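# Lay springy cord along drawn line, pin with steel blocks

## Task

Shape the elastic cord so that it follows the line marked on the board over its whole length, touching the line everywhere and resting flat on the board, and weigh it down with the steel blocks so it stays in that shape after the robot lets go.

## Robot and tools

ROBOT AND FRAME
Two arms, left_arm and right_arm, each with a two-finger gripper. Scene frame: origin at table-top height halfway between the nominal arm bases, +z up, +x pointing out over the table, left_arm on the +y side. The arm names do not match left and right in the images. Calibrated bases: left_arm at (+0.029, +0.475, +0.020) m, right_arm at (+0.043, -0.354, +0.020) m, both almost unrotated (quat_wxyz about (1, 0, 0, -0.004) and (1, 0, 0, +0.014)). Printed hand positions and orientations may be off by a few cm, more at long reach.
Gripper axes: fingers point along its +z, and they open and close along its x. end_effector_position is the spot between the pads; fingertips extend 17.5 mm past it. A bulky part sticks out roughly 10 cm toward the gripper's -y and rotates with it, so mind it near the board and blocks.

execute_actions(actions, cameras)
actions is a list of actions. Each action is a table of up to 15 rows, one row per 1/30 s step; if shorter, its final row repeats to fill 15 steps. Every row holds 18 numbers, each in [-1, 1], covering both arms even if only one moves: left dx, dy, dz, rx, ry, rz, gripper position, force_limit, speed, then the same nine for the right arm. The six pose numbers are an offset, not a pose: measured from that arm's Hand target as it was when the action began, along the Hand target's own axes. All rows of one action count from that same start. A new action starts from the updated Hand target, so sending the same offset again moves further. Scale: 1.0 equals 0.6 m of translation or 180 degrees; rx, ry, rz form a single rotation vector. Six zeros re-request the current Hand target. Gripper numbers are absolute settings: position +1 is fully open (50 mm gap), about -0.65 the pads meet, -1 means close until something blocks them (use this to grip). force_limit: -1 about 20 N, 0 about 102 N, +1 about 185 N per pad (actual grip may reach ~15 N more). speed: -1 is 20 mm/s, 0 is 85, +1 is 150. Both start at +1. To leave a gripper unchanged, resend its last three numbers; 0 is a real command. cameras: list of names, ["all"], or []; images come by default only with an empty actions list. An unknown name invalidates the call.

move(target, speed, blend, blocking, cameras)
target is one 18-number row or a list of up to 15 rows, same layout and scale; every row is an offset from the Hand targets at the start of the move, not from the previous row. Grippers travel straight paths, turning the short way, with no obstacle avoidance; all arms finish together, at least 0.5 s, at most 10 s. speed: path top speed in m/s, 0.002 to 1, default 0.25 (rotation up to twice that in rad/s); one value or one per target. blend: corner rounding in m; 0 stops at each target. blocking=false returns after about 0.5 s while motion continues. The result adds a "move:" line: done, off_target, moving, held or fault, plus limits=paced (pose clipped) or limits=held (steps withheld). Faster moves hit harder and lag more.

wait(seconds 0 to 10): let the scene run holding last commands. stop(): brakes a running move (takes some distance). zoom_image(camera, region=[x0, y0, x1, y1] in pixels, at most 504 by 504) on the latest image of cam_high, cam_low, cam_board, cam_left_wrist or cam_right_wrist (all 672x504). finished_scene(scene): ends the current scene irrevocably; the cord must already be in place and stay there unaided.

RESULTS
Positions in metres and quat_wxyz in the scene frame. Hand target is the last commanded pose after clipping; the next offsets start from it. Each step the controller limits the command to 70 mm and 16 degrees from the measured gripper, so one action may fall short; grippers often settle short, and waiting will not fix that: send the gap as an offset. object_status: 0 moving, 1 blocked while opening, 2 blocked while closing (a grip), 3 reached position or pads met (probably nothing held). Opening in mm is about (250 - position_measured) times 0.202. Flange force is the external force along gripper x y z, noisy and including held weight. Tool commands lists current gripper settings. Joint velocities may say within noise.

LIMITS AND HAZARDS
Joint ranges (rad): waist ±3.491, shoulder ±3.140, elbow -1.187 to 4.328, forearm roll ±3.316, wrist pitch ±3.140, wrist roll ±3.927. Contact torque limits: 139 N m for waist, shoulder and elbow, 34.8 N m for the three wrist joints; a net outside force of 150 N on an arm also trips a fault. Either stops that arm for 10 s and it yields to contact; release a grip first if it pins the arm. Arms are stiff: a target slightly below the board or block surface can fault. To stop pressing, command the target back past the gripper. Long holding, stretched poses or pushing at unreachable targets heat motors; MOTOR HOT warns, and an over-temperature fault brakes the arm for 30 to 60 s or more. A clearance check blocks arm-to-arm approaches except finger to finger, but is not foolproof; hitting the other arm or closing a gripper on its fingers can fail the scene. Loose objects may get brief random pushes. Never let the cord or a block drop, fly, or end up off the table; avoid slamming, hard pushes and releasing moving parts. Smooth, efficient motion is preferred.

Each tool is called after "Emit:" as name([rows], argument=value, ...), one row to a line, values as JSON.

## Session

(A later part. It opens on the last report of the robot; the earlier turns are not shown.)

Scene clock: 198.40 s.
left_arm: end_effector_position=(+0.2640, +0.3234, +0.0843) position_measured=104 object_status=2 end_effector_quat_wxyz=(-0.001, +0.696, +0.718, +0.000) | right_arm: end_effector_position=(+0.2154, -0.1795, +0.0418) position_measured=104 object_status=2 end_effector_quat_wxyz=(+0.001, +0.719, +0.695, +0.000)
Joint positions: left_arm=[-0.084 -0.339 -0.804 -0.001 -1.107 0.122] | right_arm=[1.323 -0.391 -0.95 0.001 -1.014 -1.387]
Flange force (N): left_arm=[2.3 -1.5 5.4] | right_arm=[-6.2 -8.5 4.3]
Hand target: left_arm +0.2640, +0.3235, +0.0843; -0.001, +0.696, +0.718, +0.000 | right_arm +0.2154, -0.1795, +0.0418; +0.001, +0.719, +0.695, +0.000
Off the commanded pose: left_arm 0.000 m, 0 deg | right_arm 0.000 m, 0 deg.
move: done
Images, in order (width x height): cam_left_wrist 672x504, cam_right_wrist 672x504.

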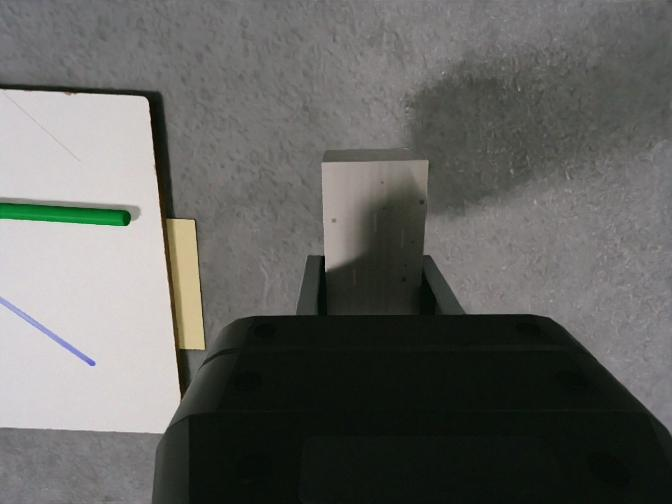

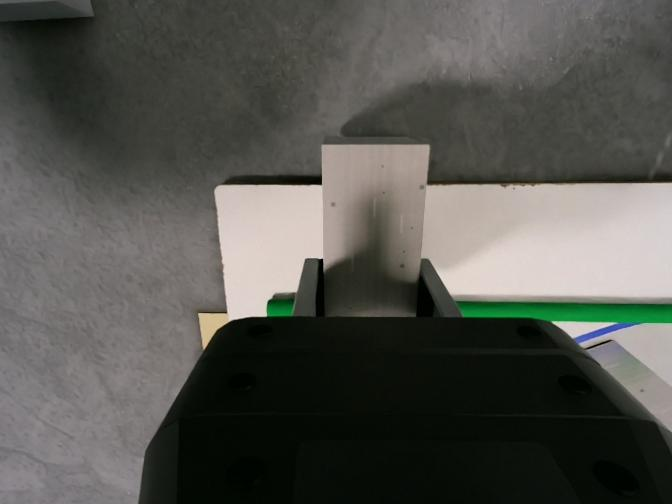

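Emit:
move(target=[-0.2583,-0.0793,0,0,0,0.008,-1,-0.5,-0.3,0,0,0,0,0,0,-1,-0.5,-0.3], speed=0.25, cameras=["cam_left_wrist","cam_board"])

Scene clock: 204.87 s.
left_arm: end_effector_position=(+0.2211, +0.1671, +0.0842) position_measured=104 object_status=2 end_effector_quat_wxyz=(-0.001, +0.705, +0.709, +0.000) | right_arm: end_effector_position=(+0.2154, -0.1795, +0.0418) position_measured=104 object_status=2 end_effector_quat_wxyz=(+0.001, +0.719, +0.695, +0.000)
Joint positions: left_arm=[-0.64 -0.08 -0.604 0 -1.049 0.653] | right_arm=[1.323 -0.391 -0.95 0.001 -1.014 -1.387]
Flange force (N): left_arm=[2.7 -1.7 6.6] | right_arm=[-6.2 -8.2 4.3]
Hand target: left_arm +0.2212, +0.1671, +0.0842; -0.001, +0.705, +0.709, +0.000 | right_arm +0.2154, -0.1795, +0.0418; +0.001, +0.719, +0.695, +0.000
Off the commanded pose: left_arm 0.000 m, 0 deg | right_arm 0.000 m, 0 deg.
move: done
Images, in order (width x height): cam_board 672x504, cam_left_wrist 672x504.

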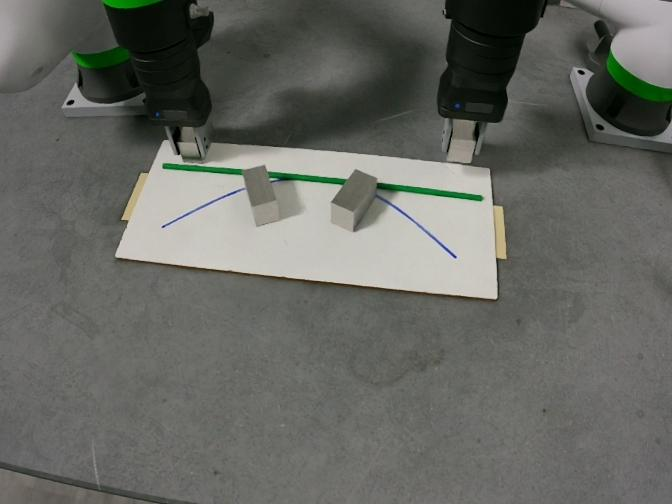

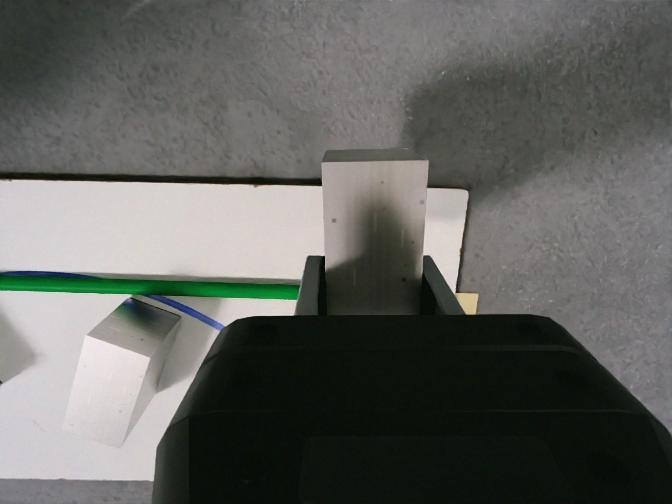

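Emit:
move([
  [-0.0133,0,0.07,0,0,0,-1,-0.5,-0.3,0,0,0,0,0,0,-1,-0.5,-0.3],
  [-0.0133,0.0133,0.07,0,0,0,-1,-0.5,-0.3,0,0,0,0,0,0,-1,-0.5,-0.3],
  [-0.0178,0.0805,0.07,0,0,0.1185,-1,-0.5,-0.3,0.008,0.0662,0,0,0,-0.11,-1,-0.5,-0.3],
], speed=[0.15,0.08,0.06], cameras=["cam_board","cam_left_wrist","cam_right_wrist"])

Scene clock: 217.33 s.
left_arm: end_effector_position=(+0.2695, +0.1568, +0.0421) position_measured=104 object_status=2 end_effector_quat_wxyz=(-0.001, +0.824, +0.566, +0.000) | right_arm: end_effector_position=(+0.2553, -0.1761, +0.0418) position_measured=104 object_status=2 end_effector_quat_wxyz=(+0.001, +0.589, +0.808, +0.000)
Joint positions: left_arm=[-0.585 0.081 -0.56 0 -0.932 0.226] | right_arm=[1.159 -0.27 -0.873 0.002 -0.969 -0.878]
Flange force (N): left_arm=[1.1 -1.5 5.4] | right_arm=[-2.5 -8.8 4.1]
Hand target: left_arm +0.2695, +0.1567, +0.0421; -0.001, +0.824, +0.566, +0.000 | right_arm +0.2553, -0.1761, +0.0418; +0.001, +0.589, +0.808, +0.000
Off the commanded pose: left_arm 0.000 m, 0 deg | right_arm 0.000 m, 0 deg.
move: done
Images, in order (width x height): cam_board 672x504, cam_left_wrist 672x504, cam_right_wrist 672x504.

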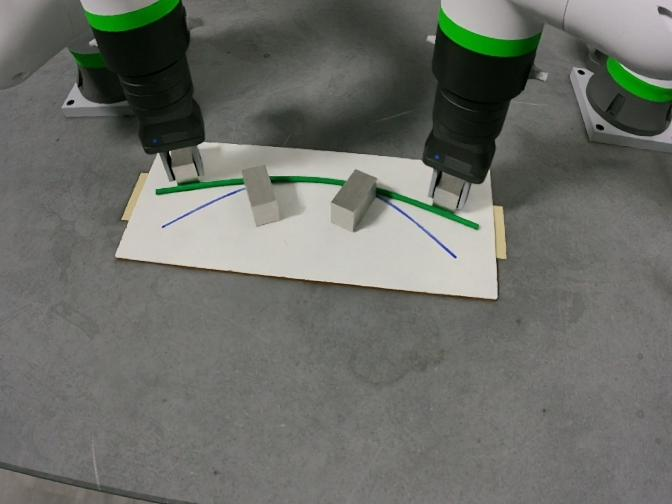

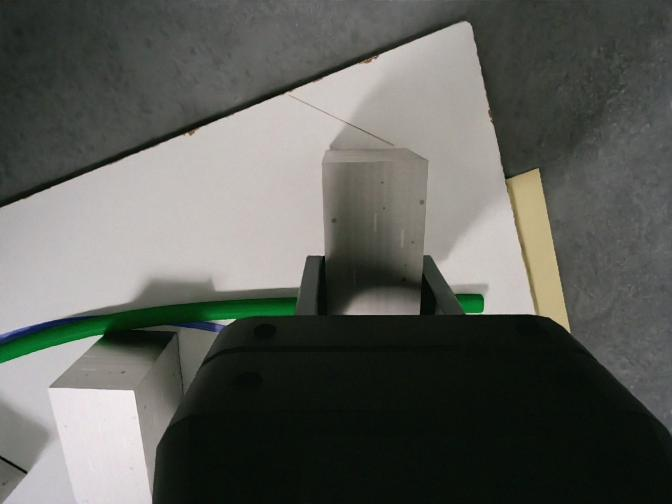

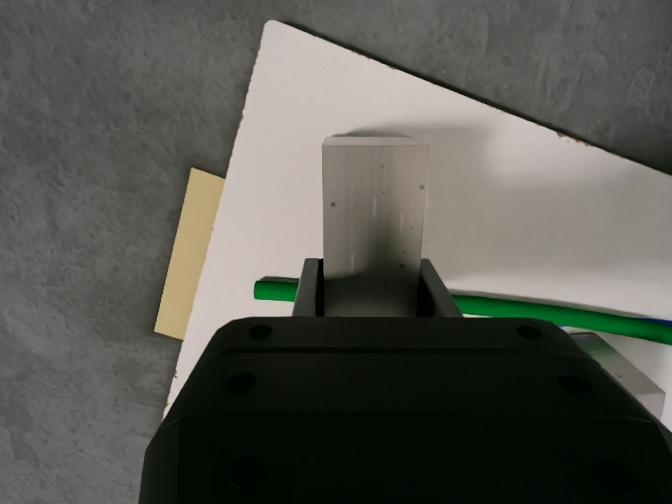

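Emit:
move(target=[0.0177,0.0568,0,0,0,0.1185,-1,-0.5,-0.3,-0.013,0.0572,0,0,0,-0.11,-1,-0.5,-0.3], speed=0.06, cameras=["cam_board","cam_left_wrist","cam_right_wrist"])

Emit:
zoom_image(camera="cam_board", region=[140, 160, 320, 270])

Emit:
zoom_image(camera="cam_board", region=[310, 160, 490, 270])

Scene clock: 225.30 s.
left_arm: end_effector_position=(+0.3051, +0.1545, +0.0421) position_measured=104 object_status=2 end_effector_quat_wxyz=(-0.001, +0.915, +0.404, +0.000) | right_arm: end_effector_position=(+0.2903, -0.1731, +0.0419) position_measured=104 object_status=2 end_effector_quat_wxyz=(+0.001, +0.442, +0.897, -0.001)
Joint positions: left_arm=[-0.541 0.139 -0.495 0 -0.939 -0.19] | right_arm=[1.042 -0.172 -0.801 0.002 -0.943 -0.416]
Flange force (N): left_arm=[-0.2 -2.2 5.4] | right_arm=[1.8 -9.3 3.9]
Hand target: left_arm +0.3051, +0.1544, +0.0421; -0.001, +0.915, +0.404, +0.000 | right_arm +0.2903, -0.1731, +0.0418; +0.001, +0.442, +0.897, -0.001
Off the commanded pose: left_arm 0.000 m, 0 deg | right_arm 0.000 m, 0 deg.
move: done
Images, in order (width x height): cam_board 672x504, cam_left_wrist 672x504, cam_right_wrist 672x504.

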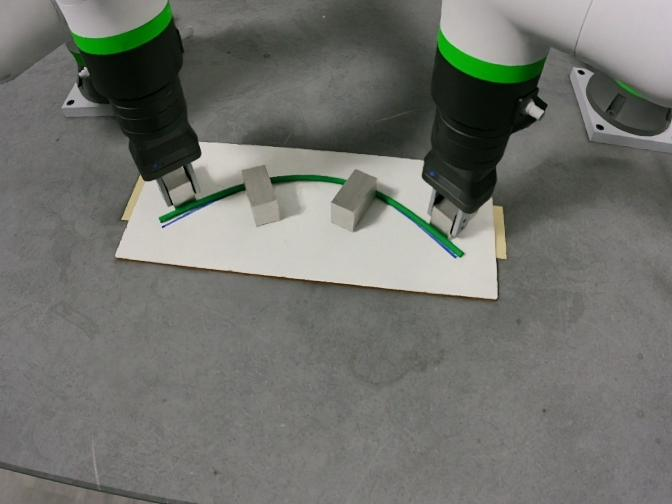

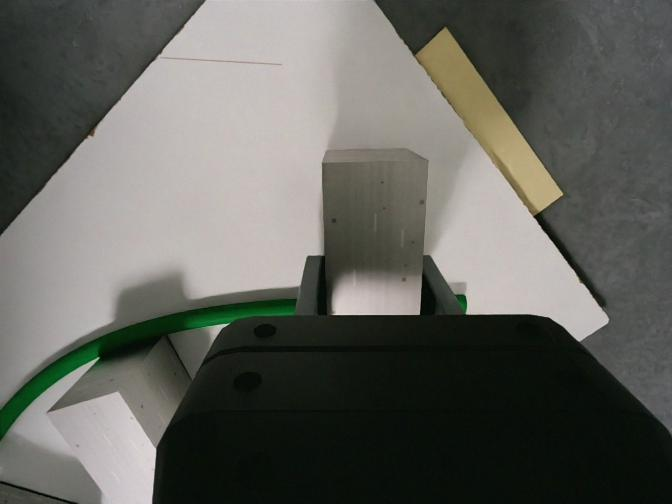

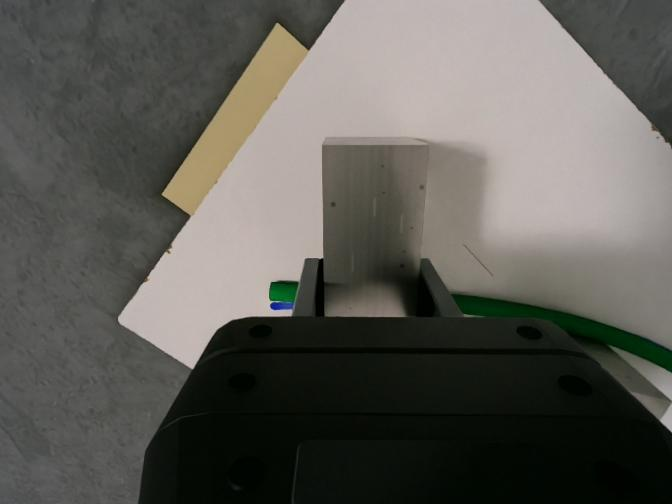

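Scaled by 2.800.

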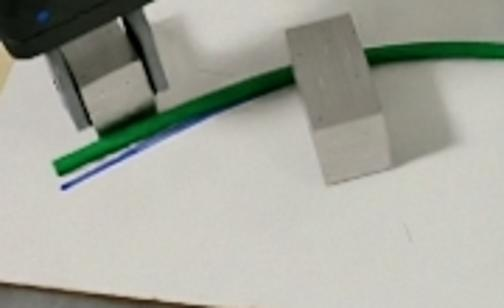

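Scaled by 2.800.

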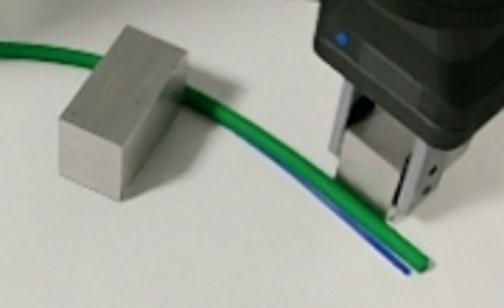

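Emit:
move(target=[-0.005,0.007,0,0,0,0,-1,-0.5,-0.3,-0.005,0.0103,0,0,0,0,-1,-0.5,-0.3], speed=0.04, cameras=["cam_board","cam_left_wrist","cam_right_wrist"])

Emit:
zoom_image(camera="cam_board", region=[140, 160, 320, 270])

Emit:
zoom_image(camera="cam_board", region=[310, 160, 490, 270])

Scene clock: 235.53 s.
left_arm: end_effector_position=(+0.3062, +0.1494, +0.0421) position_measured=104 object_status=2 end_effector_quat_wxyz=(-0.001, +0.915, +0.404, +0.000) | right_arm: end_effector_position=(+0.2970, -0.1717, +0.0418) position_measured=104 object_status=2 end_effector_quat_wxyz=(+0.001, +0.442, +0.897, -0.001)
Joint positions: left_arm=[-0.55 0.149 -0.482 0 -0.941 -0.181] | right_arm=[1.024 -0.153 -0.785 0.002 -0.94 -0.398]
Flange force (N): left_arm=[0.9 -3.7 5.3] | right_arm=[1.7 -8.1 4.4]
Hand target: left_arm +0.3062, +0.1494, +0.0421; -0.001, +0.915, +0.404, +0.000 | right_arm +0.2970, -0.1717, +0.0418; +0.001, +0.442, +0.897, -0.001
Off the commanded pose: left_arm 0.000 m, 0 deg | right_arm 0.000 m, 0 deg.
move: done
Images, in order (width x height): cam_board 672x504, cam_left_wrist 672x504, cam_right_wrist 672x504.

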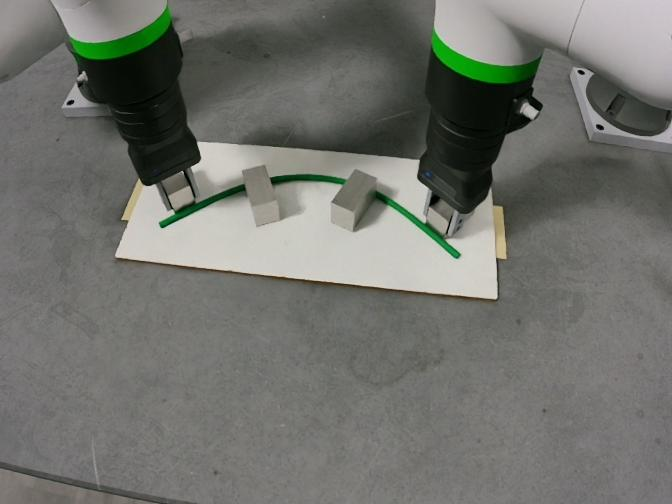

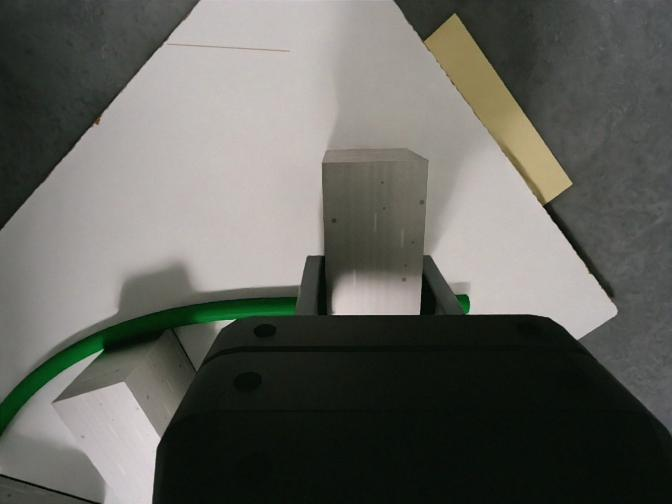

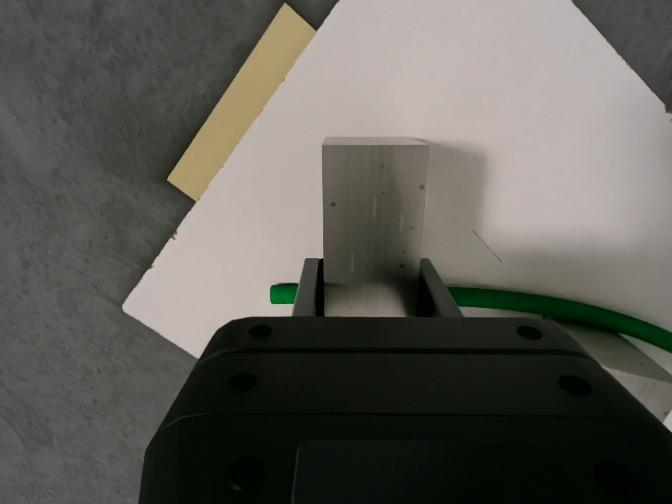

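Scaled by 2.800.

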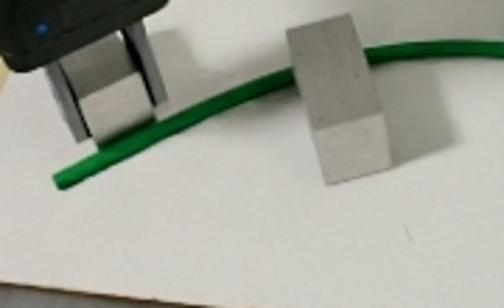

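Scaled by 2.800.

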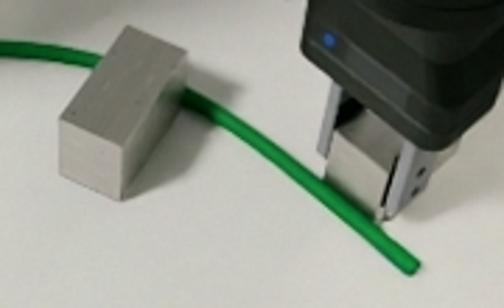

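Emit:
move([
  [0,0,0.0012,0,0,0,-1,-0.5,-0.3,0,0,0.0012,0,0,0,-1,-0.5,-0.3],
  [0,0,0.0012,0,0,0,0.6,-0.5,-0.8,0,0,0.0012,0,0,0,0.6,-0.5,-0.8],
  [0,0,-0.2,0,0,0,0.6,-0.5,-0.8,0,0,-0.2,0,0,0,0.6,-0.5,-0.8],
  [0,-0.2,-0.25,0,0,0,0.6,-0.5,-0.8,0,-0.15,-0.25,0,0,0,0.6,-0.5,-0.8],
], speed=[0.03,0.05,0.15,0.25], cameras=["cam_board","cam_left_wrist","cam_right_wrist"])

Emit:
zoom_image(camera="cam_board", region=[140, 160, 320, 270])

Emit:
zoom_image(camera="cam_board", region=[310, 160, 490, 270])

Scene clock: 244.43 s.
left_arm: end_effector_position=(+0.2177, +0.2301, +0.1922) position_measured=63 object_status=3 end_effector_quat_wxyz=(-0.001, +0.915, +0.404, +0.000) | right_arm: end_effector_position=(+0.2256, -0.2263, +0.1919) position_measured=63 object_status=3 end_effector_quat_wxyz=(+0.001, +0.442, +0.897, -0.001)
Joint positions: left_arm=[-0.474 -0.35 -0.545 0 -1.377 -0.257] | right_arm=[1.206 -0.65 -0.709 0.001 -1.513 -0.579]
Flange force (N): left_arm=[0.1 -2.7 -0.2] | right_arm=[4.4 -9.6 2.6]
Hand target: left_arm +0.2176, +0.2301, +0.1922; -0.001, +0.915, +0.404, +0.000 | right_arm +0.2256, -0.2263, +0.1919; +0.001, +0.442, +0.897, -0.001
Off the commanded pose: left_arm 0.000 m, 0 deg | right_arm 0.000 m, 0 deg.
move: done
Images, in order (width x height): cam_board 672x504, cam_left_wrist 672x504, cam_right_wrist 672x504.

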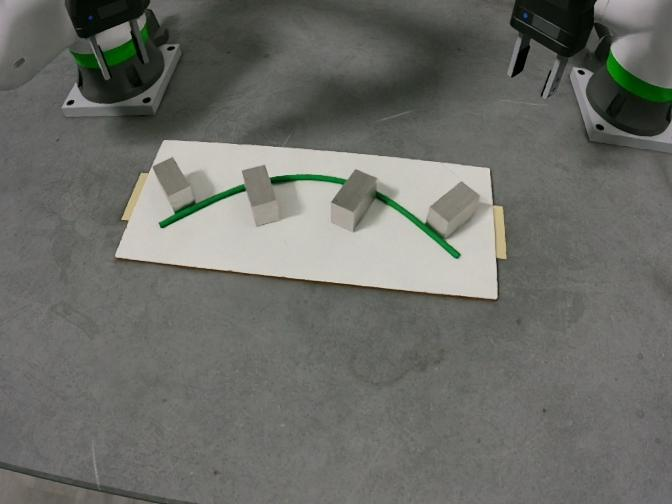

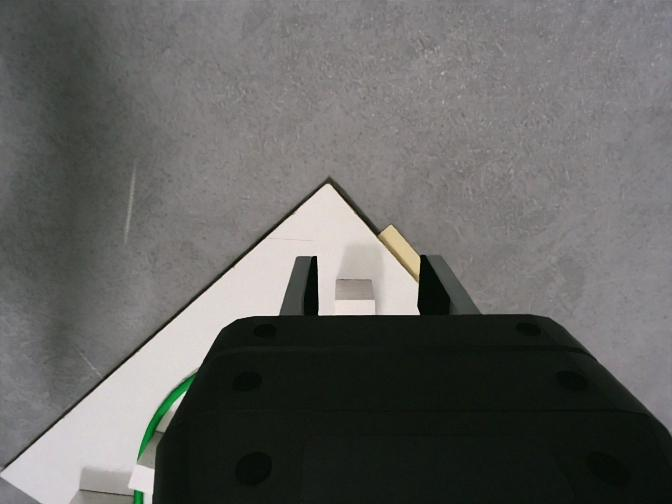

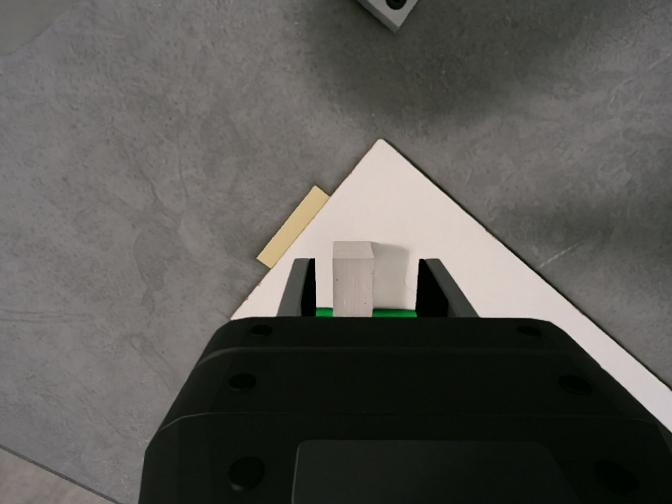

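Scaled by 2.800.

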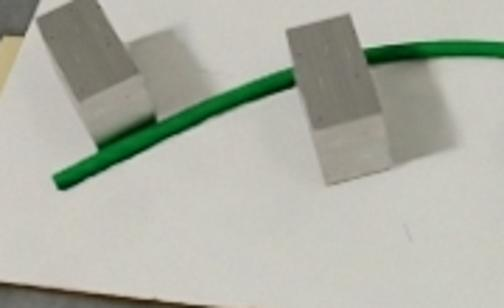

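Scaled by 2.800.

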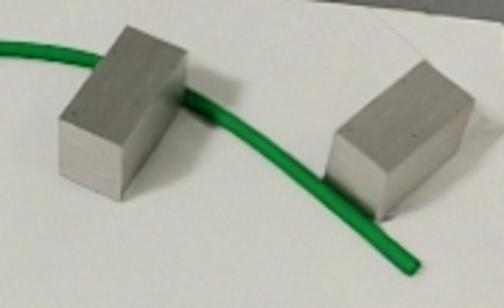

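Emit:
zoom_image(camera="cam_board", region=[260, 160, 360, 210])

Scaled by 5.040.

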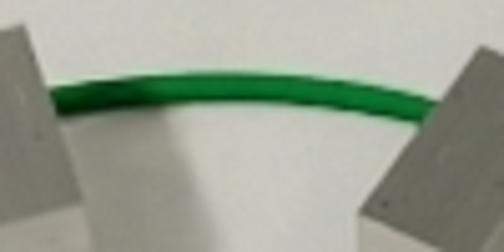

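Emit:
finished_scene(scene=2)

The scene is finished: the task was done.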